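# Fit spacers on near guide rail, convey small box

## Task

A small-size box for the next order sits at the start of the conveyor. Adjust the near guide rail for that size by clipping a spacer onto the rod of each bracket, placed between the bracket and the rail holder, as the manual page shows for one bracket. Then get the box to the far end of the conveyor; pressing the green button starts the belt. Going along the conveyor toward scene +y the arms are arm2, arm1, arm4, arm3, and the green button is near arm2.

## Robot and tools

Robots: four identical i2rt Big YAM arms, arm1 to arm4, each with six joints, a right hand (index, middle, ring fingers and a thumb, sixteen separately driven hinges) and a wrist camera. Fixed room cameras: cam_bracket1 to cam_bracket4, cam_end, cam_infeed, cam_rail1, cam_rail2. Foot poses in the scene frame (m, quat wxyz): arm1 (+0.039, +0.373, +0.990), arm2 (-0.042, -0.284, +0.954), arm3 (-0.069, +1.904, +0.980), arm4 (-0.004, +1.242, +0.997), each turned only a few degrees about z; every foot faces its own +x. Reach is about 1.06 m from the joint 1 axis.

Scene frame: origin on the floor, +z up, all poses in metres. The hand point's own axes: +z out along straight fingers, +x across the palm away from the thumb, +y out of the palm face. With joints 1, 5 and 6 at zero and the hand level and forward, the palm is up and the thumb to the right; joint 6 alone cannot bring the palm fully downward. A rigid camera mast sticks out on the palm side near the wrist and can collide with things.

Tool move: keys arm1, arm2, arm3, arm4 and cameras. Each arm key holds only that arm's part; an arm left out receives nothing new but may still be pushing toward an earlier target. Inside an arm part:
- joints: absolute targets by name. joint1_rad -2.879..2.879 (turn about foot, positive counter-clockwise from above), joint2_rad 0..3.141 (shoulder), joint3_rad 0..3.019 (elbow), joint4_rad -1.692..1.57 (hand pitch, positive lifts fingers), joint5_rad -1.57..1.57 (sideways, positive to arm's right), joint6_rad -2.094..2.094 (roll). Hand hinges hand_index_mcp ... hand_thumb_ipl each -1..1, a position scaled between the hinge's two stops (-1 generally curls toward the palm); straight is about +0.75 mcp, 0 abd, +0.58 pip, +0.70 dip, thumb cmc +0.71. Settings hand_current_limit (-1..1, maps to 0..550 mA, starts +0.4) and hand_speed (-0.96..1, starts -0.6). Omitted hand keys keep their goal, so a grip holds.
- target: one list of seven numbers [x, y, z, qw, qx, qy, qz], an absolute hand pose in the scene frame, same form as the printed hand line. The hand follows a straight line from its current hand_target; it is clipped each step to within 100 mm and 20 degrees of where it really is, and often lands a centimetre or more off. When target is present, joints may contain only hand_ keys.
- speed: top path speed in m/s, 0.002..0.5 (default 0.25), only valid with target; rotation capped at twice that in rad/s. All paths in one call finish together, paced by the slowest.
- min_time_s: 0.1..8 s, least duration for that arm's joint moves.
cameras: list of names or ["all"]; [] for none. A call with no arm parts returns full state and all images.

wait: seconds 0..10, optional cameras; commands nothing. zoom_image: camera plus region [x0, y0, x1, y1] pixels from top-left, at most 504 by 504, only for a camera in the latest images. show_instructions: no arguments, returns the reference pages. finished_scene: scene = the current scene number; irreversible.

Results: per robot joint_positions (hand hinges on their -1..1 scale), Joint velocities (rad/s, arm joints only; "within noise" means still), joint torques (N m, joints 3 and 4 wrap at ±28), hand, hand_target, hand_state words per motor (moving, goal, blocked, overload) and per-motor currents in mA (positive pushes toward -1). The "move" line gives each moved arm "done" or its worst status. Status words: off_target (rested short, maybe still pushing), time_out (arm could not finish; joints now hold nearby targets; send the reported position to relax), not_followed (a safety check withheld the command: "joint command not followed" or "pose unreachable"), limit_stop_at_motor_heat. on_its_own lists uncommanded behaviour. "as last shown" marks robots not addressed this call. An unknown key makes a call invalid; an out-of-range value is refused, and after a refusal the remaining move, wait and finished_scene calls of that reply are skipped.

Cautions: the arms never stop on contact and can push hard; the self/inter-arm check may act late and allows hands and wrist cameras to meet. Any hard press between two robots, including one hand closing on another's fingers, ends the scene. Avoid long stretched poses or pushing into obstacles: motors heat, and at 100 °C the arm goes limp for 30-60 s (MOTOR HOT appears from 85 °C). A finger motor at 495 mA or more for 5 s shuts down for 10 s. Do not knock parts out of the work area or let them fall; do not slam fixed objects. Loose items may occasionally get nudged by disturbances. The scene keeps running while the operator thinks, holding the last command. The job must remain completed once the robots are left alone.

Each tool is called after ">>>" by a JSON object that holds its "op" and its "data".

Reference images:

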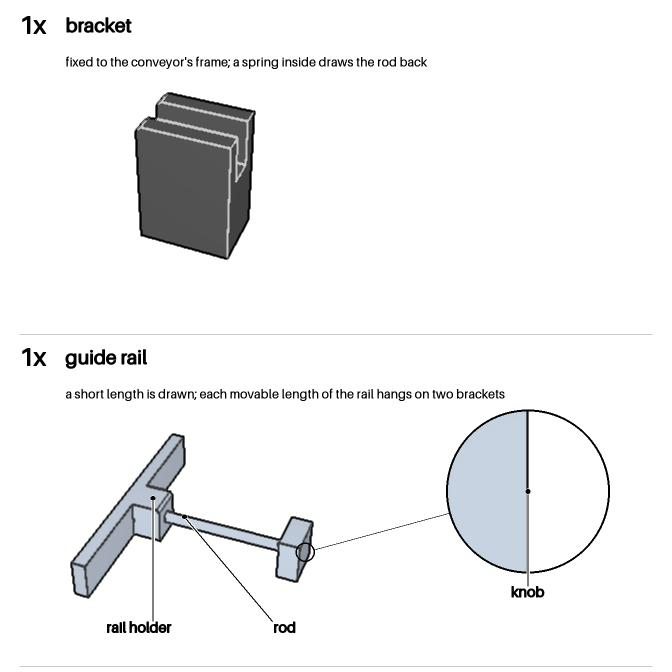

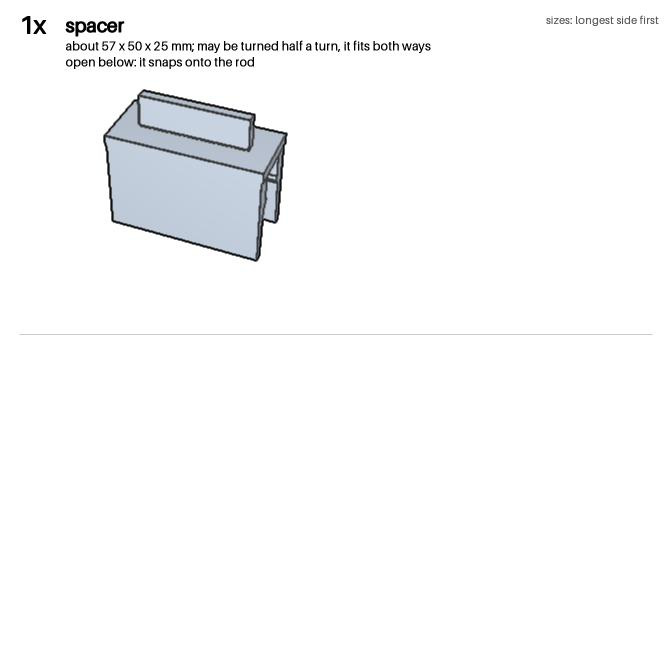

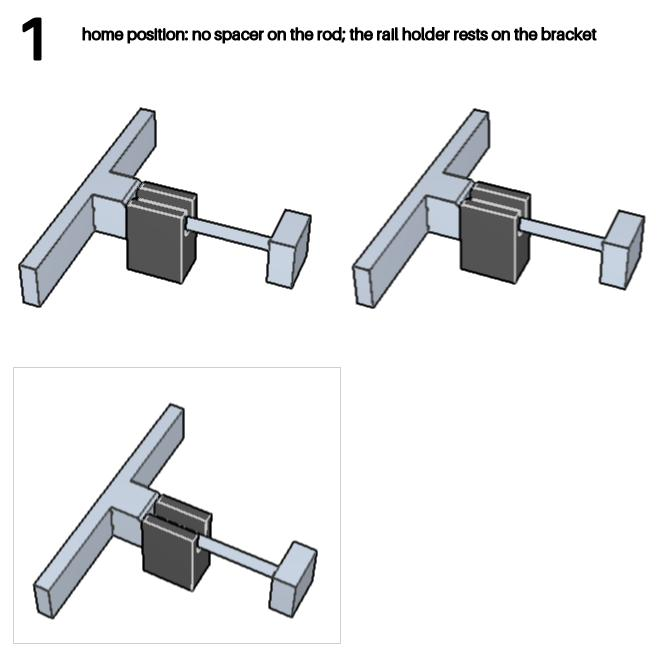

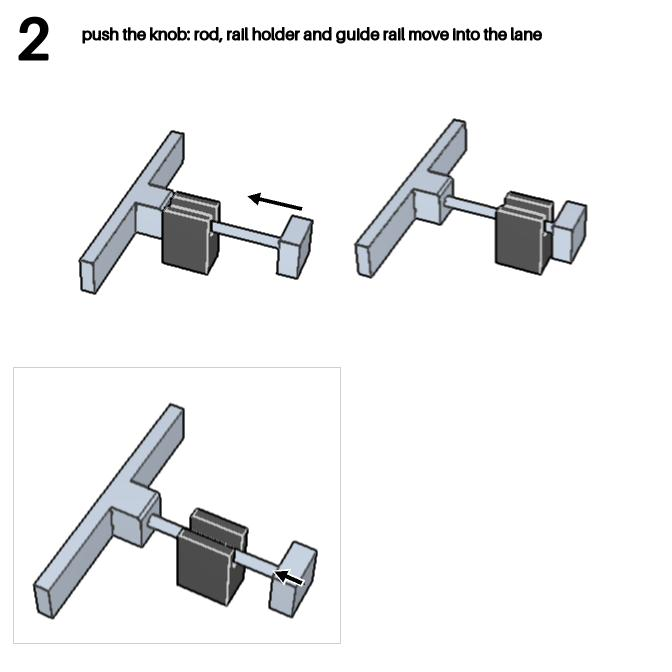

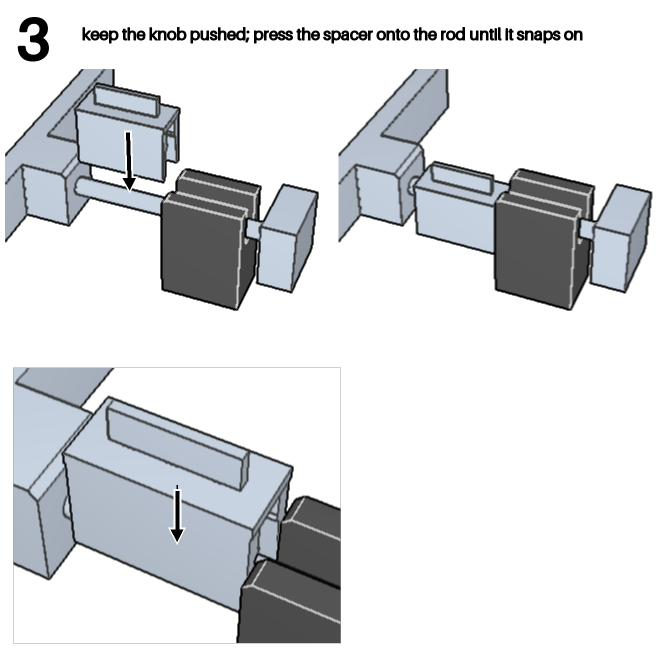

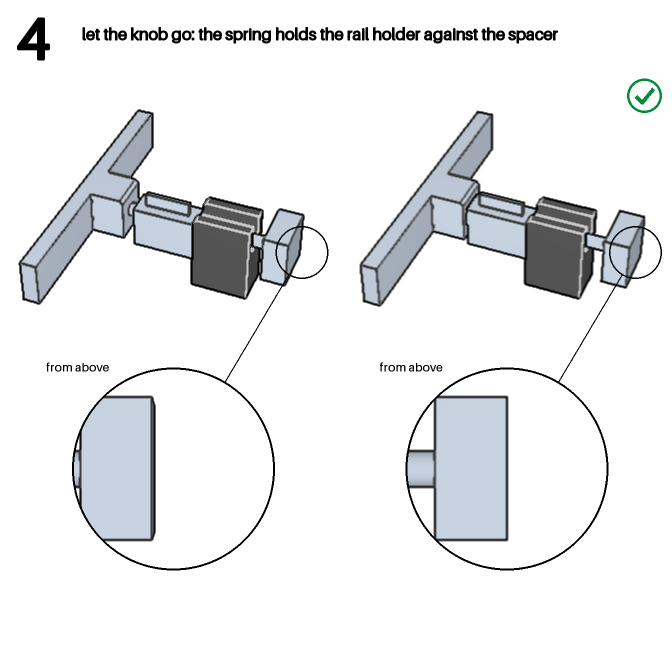

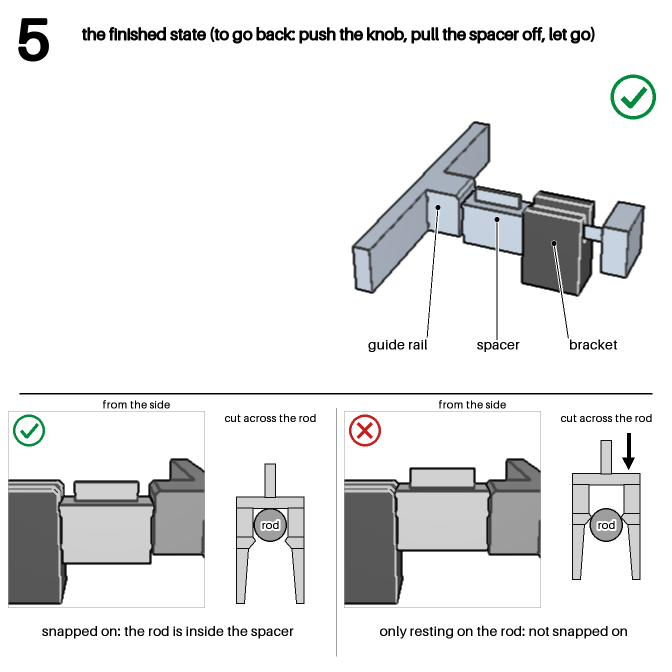

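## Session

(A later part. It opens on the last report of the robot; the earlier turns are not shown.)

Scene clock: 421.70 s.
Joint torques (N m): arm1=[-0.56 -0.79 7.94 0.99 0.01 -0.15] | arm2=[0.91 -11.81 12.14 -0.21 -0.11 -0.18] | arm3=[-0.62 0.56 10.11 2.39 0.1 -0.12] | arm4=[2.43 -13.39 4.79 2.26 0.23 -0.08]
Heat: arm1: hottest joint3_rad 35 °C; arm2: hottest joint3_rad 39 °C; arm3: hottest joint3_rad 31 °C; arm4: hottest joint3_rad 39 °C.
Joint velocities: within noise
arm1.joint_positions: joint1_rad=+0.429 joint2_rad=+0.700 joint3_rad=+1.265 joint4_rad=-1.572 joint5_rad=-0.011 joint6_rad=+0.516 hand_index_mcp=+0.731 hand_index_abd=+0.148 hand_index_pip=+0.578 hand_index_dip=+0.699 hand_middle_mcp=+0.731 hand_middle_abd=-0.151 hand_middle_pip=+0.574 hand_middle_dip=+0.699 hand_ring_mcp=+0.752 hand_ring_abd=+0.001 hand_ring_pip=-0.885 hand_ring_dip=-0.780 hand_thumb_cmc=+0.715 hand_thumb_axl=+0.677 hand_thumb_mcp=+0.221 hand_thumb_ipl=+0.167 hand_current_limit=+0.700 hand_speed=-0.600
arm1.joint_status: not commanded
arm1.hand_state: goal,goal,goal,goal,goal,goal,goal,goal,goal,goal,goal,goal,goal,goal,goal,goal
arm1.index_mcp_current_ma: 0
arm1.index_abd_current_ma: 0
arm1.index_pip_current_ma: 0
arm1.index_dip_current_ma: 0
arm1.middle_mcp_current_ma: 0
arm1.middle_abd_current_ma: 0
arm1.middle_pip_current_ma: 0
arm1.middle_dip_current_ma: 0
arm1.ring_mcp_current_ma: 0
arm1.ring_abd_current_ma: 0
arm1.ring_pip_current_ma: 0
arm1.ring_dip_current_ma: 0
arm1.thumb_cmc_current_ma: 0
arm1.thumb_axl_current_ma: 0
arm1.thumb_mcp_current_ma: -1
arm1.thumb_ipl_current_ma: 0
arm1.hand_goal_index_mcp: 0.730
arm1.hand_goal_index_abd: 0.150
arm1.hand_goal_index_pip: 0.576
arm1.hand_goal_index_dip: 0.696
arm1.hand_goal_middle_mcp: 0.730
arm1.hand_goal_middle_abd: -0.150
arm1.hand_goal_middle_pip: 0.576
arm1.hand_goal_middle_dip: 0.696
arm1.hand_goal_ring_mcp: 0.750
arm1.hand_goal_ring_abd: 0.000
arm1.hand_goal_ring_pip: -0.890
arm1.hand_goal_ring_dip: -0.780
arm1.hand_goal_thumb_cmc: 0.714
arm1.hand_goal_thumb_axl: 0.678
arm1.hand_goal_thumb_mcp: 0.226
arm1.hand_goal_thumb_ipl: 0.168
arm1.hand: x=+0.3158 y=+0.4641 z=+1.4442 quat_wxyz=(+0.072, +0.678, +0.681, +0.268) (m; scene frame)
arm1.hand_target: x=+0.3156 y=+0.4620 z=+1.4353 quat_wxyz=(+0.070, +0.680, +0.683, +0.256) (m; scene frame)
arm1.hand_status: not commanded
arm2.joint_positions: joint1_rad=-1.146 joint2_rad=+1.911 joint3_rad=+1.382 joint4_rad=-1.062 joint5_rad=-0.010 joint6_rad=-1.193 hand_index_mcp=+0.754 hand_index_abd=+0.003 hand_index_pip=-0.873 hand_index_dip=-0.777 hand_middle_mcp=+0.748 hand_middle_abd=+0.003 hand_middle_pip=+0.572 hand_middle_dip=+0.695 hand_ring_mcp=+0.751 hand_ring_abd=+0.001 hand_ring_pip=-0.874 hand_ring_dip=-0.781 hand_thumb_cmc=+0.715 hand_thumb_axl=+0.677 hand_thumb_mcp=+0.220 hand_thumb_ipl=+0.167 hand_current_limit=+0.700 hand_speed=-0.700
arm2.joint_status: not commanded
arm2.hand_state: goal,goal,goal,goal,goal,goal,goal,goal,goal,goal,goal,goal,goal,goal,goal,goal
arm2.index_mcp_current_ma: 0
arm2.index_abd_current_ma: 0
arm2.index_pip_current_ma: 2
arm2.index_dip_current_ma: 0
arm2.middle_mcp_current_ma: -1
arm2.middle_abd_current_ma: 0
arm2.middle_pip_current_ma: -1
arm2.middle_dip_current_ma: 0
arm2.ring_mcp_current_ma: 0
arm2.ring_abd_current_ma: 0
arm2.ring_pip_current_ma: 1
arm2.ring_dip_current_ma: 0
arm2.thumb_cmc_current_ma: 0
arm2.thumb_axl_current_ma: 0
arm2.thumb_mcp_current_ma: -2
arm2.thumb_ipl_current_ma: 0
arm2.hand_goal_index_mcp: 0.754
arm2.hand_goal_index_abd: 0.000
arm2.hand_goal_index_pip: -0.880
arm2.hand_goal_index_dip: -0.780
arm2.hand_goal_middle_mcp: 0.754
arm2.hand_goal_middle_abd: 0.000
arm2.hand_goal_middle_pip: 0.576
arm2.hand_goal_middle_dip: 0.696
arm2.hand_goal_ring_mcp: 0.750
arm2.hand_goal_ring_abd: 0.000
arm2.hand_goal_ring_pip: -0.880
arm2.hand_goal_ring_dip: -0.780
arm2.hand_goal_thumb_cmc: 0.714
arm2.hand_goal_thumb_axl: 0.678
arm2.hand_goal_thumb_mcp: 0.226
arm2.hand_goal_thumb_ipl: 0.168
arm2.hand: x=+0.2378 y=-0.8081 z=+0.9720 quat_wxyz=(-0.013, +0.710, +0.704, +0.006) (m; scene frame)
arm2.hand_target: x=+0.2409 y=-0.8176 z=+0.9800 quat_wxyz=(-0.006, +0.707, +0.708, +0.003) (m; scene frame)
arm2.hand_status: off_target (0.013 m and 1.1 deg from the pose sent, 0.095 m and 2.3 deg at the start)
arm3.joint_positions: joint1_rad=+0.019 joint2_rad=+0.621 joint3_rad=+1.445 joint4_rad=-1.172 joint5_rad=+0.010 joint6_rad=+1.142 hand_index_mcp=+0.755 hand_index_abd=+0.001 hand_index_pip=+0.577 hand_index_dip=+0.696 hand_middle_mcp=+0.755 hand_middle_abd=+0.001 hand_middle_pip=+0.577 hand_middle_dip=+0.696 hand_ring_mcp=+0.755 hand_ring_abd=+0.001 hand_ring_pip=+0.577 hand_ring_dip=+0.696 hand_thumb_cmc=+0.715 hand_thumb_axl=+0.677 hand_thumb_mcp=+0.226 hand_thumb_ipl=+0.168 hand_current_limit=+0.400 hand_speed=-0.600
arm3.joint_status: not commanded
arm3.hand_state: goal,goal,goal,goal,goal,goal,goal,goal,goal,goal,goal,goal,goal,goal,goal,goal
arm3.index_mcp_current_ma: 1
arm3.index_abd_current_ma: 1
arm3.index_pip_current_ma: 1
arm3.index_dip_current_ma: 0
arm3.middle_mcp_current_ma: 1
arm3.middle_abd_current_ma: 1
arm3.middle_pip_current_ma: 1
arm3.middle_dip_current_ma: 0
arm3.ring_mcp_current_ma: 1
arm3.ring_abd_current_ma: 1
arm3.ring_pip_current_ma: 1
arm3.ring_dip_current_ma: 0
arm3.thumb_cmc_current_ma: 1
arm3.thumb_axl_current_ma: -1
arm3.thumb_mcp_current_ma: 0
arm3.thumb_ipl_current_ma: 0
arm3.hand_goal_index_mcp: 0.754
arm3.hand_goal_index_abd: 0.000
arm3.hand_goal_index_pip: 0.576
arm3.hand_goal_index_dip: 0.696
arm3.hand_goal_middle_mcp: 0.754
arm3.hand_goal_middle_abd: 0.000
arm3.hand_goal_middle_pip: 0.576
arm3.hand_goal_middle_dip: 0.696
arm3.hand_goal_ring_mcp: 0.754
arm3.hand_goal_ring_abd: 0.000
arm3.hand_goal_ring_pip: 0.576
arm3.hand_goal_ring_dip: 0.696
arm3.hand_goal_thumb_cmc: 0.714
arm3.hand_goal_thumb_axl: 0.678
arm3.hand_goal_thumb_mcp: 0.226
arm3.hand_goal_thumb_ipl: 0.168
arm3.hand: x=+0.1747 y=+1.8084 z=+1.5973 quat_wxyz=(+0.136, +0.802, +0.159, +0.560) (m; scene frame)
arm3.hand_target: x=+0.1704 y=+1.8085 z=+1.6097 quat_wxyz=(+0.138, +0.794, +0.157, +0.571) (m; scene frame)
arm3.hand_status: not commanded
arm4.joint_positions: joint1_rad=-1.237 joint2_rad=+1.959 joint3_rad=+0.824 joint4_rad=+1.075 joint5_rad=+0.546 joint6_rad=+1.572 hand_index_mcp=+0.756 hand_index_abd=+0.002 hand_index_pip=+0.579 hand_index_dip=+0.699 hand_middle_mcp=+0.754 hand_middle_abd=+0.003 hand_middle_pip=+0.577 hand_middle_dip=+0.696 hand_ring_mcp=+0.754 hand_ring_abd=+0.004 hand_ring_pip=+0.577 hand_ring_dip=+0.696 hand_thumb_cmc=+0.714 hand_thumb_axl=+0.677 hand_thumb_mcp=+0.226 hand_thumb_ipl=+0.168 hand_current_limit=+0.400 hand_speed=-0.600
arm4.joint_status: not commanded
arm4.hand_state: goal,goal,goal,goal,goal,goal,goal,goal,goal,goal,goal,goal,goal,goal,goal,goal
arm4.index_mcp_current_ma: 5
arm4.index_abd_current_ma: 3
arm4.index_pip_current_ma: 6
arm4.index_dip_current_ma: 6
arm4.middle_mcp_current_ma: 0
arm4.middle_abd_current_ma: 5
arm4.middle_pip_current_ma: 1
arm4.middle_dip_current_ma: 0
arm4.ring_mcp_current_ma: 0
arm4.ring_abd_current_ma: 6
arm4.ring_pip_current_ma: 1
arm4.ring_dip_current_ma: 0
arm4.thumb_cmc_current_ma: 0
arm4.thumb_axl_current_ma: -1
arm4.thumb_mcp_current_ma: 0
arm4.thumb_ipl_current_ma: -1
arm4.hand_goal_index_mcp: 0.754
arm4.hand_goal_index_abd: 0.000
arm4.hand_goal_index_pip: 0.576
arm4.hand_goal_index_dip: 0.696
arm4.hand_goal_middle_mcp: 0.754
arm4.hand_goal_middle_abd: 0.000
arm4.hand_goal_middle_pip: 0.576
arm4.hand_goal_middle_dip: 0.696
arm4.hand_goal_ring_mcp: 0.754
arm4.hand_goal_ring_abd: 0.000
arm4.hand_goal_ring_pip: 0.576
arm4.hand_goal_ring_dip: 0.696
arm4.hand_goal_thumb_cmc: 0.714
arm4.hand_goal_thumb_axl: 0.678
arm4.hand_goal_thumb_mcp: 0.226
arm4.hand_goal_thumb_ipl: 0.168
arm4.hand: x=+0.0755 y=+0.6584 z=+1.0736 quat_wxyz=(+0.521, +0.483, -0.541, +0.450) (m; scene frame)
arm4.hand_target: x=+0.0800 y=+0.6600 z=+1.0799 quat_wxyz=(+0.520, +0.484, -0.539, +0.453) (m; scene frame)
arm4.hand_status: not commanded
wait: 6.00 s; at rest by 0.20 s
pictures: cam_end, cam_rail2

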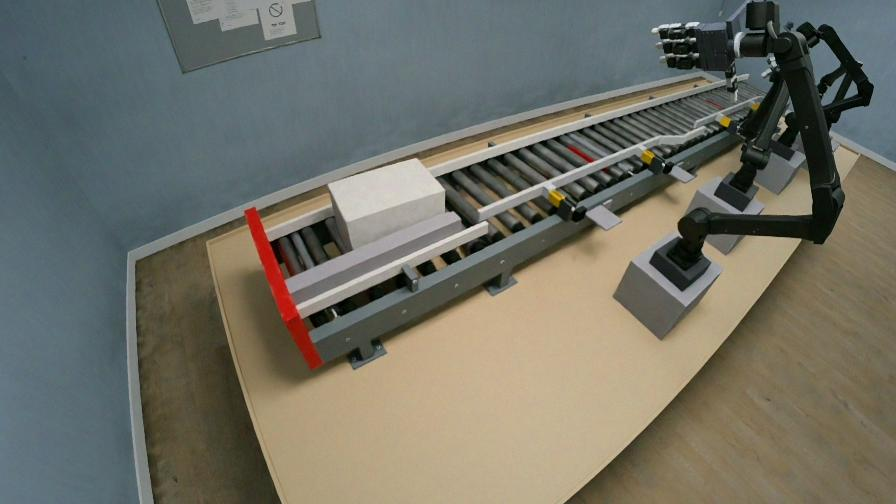

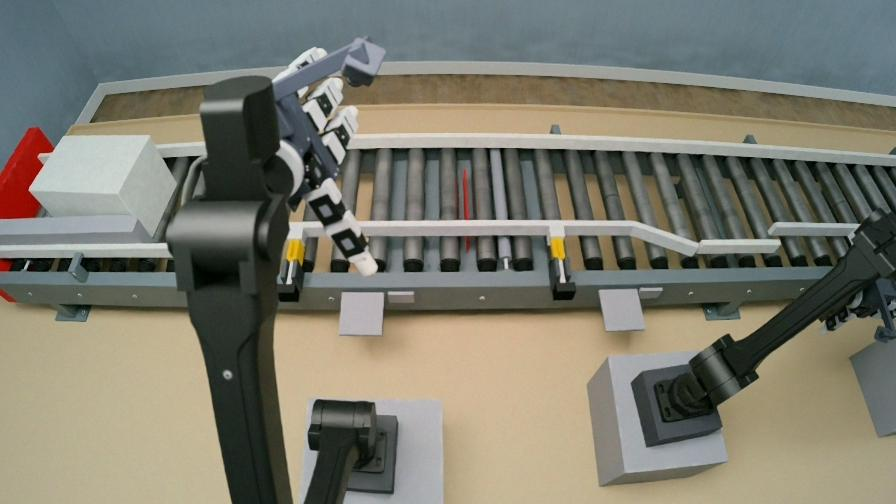

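>>> {"op": "wait", "data": {"seconds": 3, "cameras": ["cam_end", "cam_rail2"]}}

Scene clock: 424.73 s.
Joint torques (N m): arm1=[-0.32 -0.79 7.92 0.96 0.01 -0.13] | arm2=[1.03 -11.93 12.22 -0.34 -0.04 -0.24] | arm3=[-0.62 0.5 10.1 2.4 0.11 -0.12] | arm4=[2.32 -13.39 4.81 2.3 0.24 -0.09]
Heat: arm1: hottest joint3_rad 35 °C; arm2: hottest joint3_rad 40 °C; arm3: hottest joint3_rad 31 °C; arm4: hottest joint3_rad 38 °C.
Joint velocities: within noise
arm1.joint_positions: joint1_rad=+0.429 joint2_rad=+0.700 joint3_rad=+1.265 joint4_rad=-1.572 joint5_rad=-0.011 joint6_rad=+0.516 hand_index_mcp=+0.731 hand_index_abd=+0.148 hand_index_pip=+0.578 hand_index_dip=+0.699 hand_middle_mcp=+0.731 hand_middle_abd=-0.151 hand_middle_pip=+0.574 hand_middle_dip=+0.699 hand_ring_mcp=+0.752 hand_ring_abd=+0.001 hand_ring_pip=-0.885 hand_ring_dip=-0.780 hand_thumb_cmc=+0.715 hand_thumb_axl=+0.677 hand_thumb_mcp=+0.221 hand_thumb_ipl=+0.167 hand_current_limit=+0.700 hand_speed=-0.600
arm1.joint_status: not commanded
arm1.hand_state: goal,goal,goal,goal,goal,goal,goal,goal,goal,goal,goal,goal,goal,goal,goal,goal
arm1.index_mcp_current_ma: 0
arm1.index_abd_current_ma: 0
arm1.index_pip_current_ma: 0
arm1.index_dip_current_ma: 0
arm1.middle_mcp_current_ma: 0
arm1.middle_abd_current_ma: 0
arm1.middle_pip_current_ma: 0
arm1.middle_dip_current_ma: 0
arm1.ring_mcp_current_ma: 0
arm1.ring_abd_current_ma: 0
arm1.ring_pip_current_ma: 0
arm1.ring_dip_current_ma: 0
arm1.thumb_cmc_current_ma: 0
arm1.thumb_axl_current_ma: 0
arm1.thumb_mcp_current_ma: -1
arm1.thumb_ipl_current_ma: 0
arm1.hand_goal_index_mcp: 0.730
arm1.hand_goal_index_abd: 0.150
arm1.hand_goal_index_pip: 0.576
arm1.hand_goal_index_dip: 0.696
arm1.hand_goal_middle_mcp: 0.730
arm1.hand_goal_middle_abd: -0.150
arm1.hand_goal_middle_pip: 0.576
arm1.hand_goal_middle_dip: 0.696
arm1.hand_goal_ring_mcp: 0.750
arm1.hand_goal_ring_abd: 0.000
arm1.hand_goal_ring_pip: -0.890
arm1.hand_goal_ring_dip: -0.780
arm1.hand_goal_thumb_cmc: 0.714
arm1.hand_goal_thumb_axl: 0.678
arm1.hand_goal_thumb_mcp: 0.226
arm1.hand_goal_thumb_ipl: 0.168
arm1.hand: x=+0.3158 y=+0.4641 z=+1.4442 quat_wxyz=(+0.072, +0.678, +0.681, +0.268) (m; scene frame)
arm1.hand_target: x=+0.3156 y=+0.4620 z=+1.4353 quat_wxyz=(+0.070, +0.680, +0.683, +0.256) (m; scene frame)
arm1.hand_status: not commanded
arm2.joint_positions: joint1_rad=-1.146 joint2_rad=+1.911 joint3_rad=+1.382 joint4_rad=-1.062 joint5_rad=-0.010 joint6_rad=-1.193 hand_index_mcp=+0.754 hand_index_abd=+0.003 hand_index_pip=-0.873 hand_index_dip=-0.777 hand_middle_mcp=+0.748 hand_middle_abd=+0.003 hand_middle_pip=+0.572 hand_middle_dip=+0.695 hand_ring_mcp=+0.751 hand_ring_abd=+0.001 hand_ring_pip=-0.874 hand_ring_dip=-0.781 hand_thumb_cmc=+0.715 hand_thumb_axl=+0.677 hand_thumb_mcp=+0.220 hand_thumb_ipl=+0.167 hand_current_limit=+0.700 hand_speed=-0.700
arm2.joint_status: not commanded
arm2.hand_state: goal,goal,goal,goal,goal,goal,goal,goal,goal,goal,goal,goal,goal,goal,goal,goal
arm2.index_mcp_current_ma: 0
arm2.index_abd_current_ma: 0
arm2.index_pip_current_ma: 2
arm2.index_dip_current_ma: 0
arm2.middle_mcp_current_ma: -1
arm2.middle_abd_current_ma: 0
arm2.middle_pip_current_ma: -1
arm2.middle_dip_current_ma: 0
arm2.ring_mcp_current_ma: 0
arm2.ring_abd_current_ma: 0
arm2.ring_pip_current_ma: 1
arm2.ring_dip_current_ma: 0
arm2.thumb_cmc_current_ma: 0
arm2.thumb_axl_current_ma: 0
arm2.thumb_mcp_current_ma: -2
arm2.thumb_ipl_current_ma: 0
arm2.hand_goal_index_mcp: 0.754
arm2.hand_goal_index_abd: 0.000
arm2.hand_goal_index_pip: -0.880
arm2.hand_goal_index_dip: -0.780
arm2.hand_goal_middle_mcp: 0.754
arm2.hand_goal_middle_abd: 0.000
arm2.hand_goal_middle_pip: 0.576
arm2.hand_goal_middle_dip: 0.696
arm2.hand_goal_ring_mcp: 0.750
arm2.hand_goal_ring_abd: 0.000
arm2.hand_goal_ring_pip: -0.880
arm2.hand_goal_ring_dip: -0.780
arm2.hand_goal_thumb_cmc: 0.714
arm2.hand_goal_thumb_axl: 0.678
arm2.hand_goal_thumb_mcp: 0.226
arm2.hand_goal_thumb_ipl: 0.168
arm2.hand: x=+0.2378 y=-0.8081 z=+0.9720 quat_wxyz=(-0.013, +0.710, +0.704, +0.006) (m; scene frame)
arm2.hand_target: x=+0.2409 y=-0.8176 z=+0.9800 quat_wxyz=(-0.006, +0.707, +0.708, +0.003) (m; scene frame)
arm2.hand_status: off_target (0.013 m and 1.1 deg from the pose sent, 0.095 m and 2.3 deg at the start)
arm3.joint_positions: joint1_rad=+0.019 joint2_rad=+0.621 joint3_rad=+1.445 joint4_rad=-1.172 joint5_rad=+0.010 joint6_rad=+1.142 hand_index_mcp=+0.755 hand_index_abd=+0.001 hand_index_pip=+0.577 hand_index_dip=+0.696 hand_middle_mcp=+0.755 hand_middle_abd=+0.001 hand_middle_pip=+0.577 hand_middle_dip=+0.696 hand_ring_mcp=+0.755 hand_ring_abd=+0.001 hand_ring_pip=+0.577 hand_ring_dip=+0.696 hand_thumb_cmc=+0.715 hand_thumb_axl=+0.677 hand_thumb_mcp=+0.226 hand_thumb_ipl=+0.168 hand_current_limit=+0.400 hand_speed=-0.600
arm3.joint_status: not commanded
arm3.hand_state: goal,goal,goal,goal,goal,goal,goal,goal,goal,goal,goal,goal,goal,goal,goal,goal
arm3.index_mcp_current_ma: 1
arm3.index_abd_current_ma: 1
arm3.index_pip_current_ma: 1
arm3.index_dip_current_ma: 0
arm3.middle_mcp_current_ma: 1
arm3.middle_abd_current_ma: 1
arm3.middle_pip_current_ma: 1
arm3.middle_dip_current_ma: 0
arm3.ring_mcp_current_ma: 1
arm3.ring_abd_current_ma: 1
arm3.ring_pip_current_ma: 1
arm3.ring_dip_current_ma: 0
arm3.thumb_cmc_current_ma: 1
arm3.thumb_axl_current_ma: -1
arm3.thumb_mcp_current_ma: 0
arm3.thumb_ipl_current_ma: 0
arm3.hand_goal_index_mcp: 0.754
arm3.hand_goal_index_abd: 0.000
arm3.hand_goal_index_pip: 0.576
arm3.hand_goal_index_dip: 0.696
arm3.hand_goal_middle_mcp: 0.754
arm3.hand_goal_middle_abd: 0.000
arm3.hand_goal_middle_pip: 0.576
arm3.hand_goal_middle_dip: 0.696
arm3.hand_goal_ring_mcp: 0.754
arm3.hand_goal_ring_abd: 0.000
arm3.hand_goal_ring_pip: 0.576
arm3.hand_goal_ring_dip: 0.696
arm3.hand_goal_thumb_cmc: 0.714
arm3.hand_goal_thumb_axl: 0.678
arm3.hand_goal_thumb_mcp: 0.226
arm3.hand_goal_thumb_ipl: 0.168
arm3.hand: x=+0.1747 y=+1.8084 z=+1.5973 quat_wxyz=(+0.136, +0.802, +0.159, +0.560) (m; scene frame)
arm3.hand_target: x=+0.1704 y=+1.8085 z=+1.6097 quat_wxyz=(+0.138, +0.794, +0.157, +0.571) (m; scene frame)
arm3.hand_status: not commanded
arm4.joint_positions: joint1_rad=-1.237 joint2_rad=+1.959 joint3_rad=+0.824 joint4_rad=+1.075 joint5_rad=+0.546 joint6_rad=+1.572 hand_index_mcp=+0.756 hand_index_abd=+0.002 hand_index_pip=+0.579 hand_index_dip=+0.699 hand_middle_mcp=+0.754 hand_middle_abd=+0.003 hand_middle_pip=+0.577 hand_middle_dip=+0.696 hand_ring_mcp=+0.754 hand_ring_abd=+0.004 hand_ring_pip=+0.577 hand_ring_dip=+0.696 hand_thumb_cmc=+0.714 hand_thumb_axl=+0.677 hand_thumb_mcp=+0.226 hand_thumb_ipl=+0.168 hand_current_limit=+0.400 hand_speed=-0.600
arm4.joint_status: not commanded
arm4.hand_state: goal,goal,goal,goal,goal,goal,goal,goal,goal,goal,goal,goal,goal,goal,goal,goal
arm4.index_mcp_current_ma: 5
arm4.index_abd_current_ma: 3
arm4.index_pip_current_ma: 6
arm4.index_dip_current_ma: 6
arm4.middle_mcp_current_ma: 0
arm4.middle_abd_current_ma: 5
arm4.middle_pip_current_ma: 1
arm4.middle_dip_current_ma: 0
arm4.ring_mcp_current_ma: 0
arm4.ring_abd_current_ma: 6
arm4.ring_pip_current_ma: 1
arm4.ring_dip_current_ma: 0
arm4.thumb_cmc_current_ma: 0
arm4.thumb_axl_current_ma: -1
arm4.thumb_mcp_current_ma: 0
arm4.thumb_ipl_current_ma: -1
arm4.hand_goal_index_mcp: 0.754
arm4.hand_goal_index_abd: 0.000
arm4.hand_goal_index_pip: 0.576
arm4.hand_goal_index_dip: 0.696
arm4.hand_goal_middle_mcp: 0.754
arm4.hand_goal_middle_abd: 0.000
arm4.hand_goal_middle_pip: 0.576
arm4.hand_goal_middle_dip: 0.696
arm4.hand_goal_ring_mcp: 0.754
arm4.hand_goal_ring_abd: 0.000
arm4.hand_goal_ring_pip: 0.576
arm4.hand_goal_ring_dip: 0.696
arm4.hand_goal_thumb_cmc: 0.714
arm4.hand_goal_thumb_axl: 0.678
arm4.hand_goal_thumb_mcp: 0.226
arm4.hand_goal_thumb_ipl: 0.168
arm4.hand: x=+0.0755 y=+0.6584 z=+1.0736 quat_wxyz=(+0.521, +0.483, -0.541, +0.450) (m; scene frame)
arm4.hand_target: x=+0.0800 y=+0.6600 z=+1.0799 quat_wxyz=(+0.520, +0.484, -0.539, +0.453) (m; scene frame)
arm4.hand_status: not commanded
wait: 3.00 s; at rest by 0.23 s
pictures: cam_end, cam_rail2

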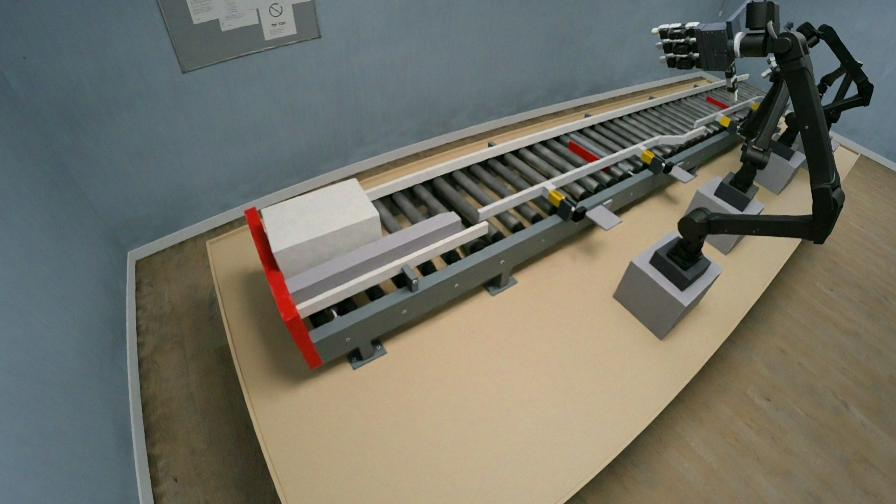

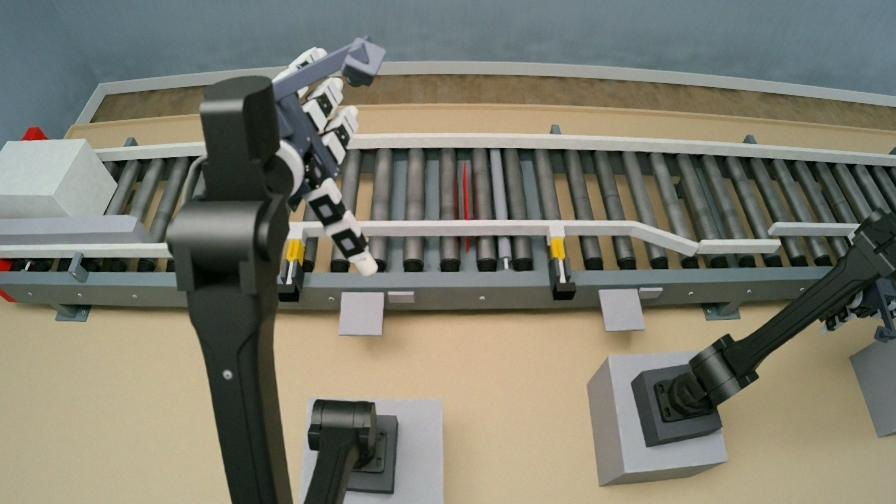

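>>> {"op": "finished_scene", "data": {"scene": 1}}

The scene is finished: the task was done.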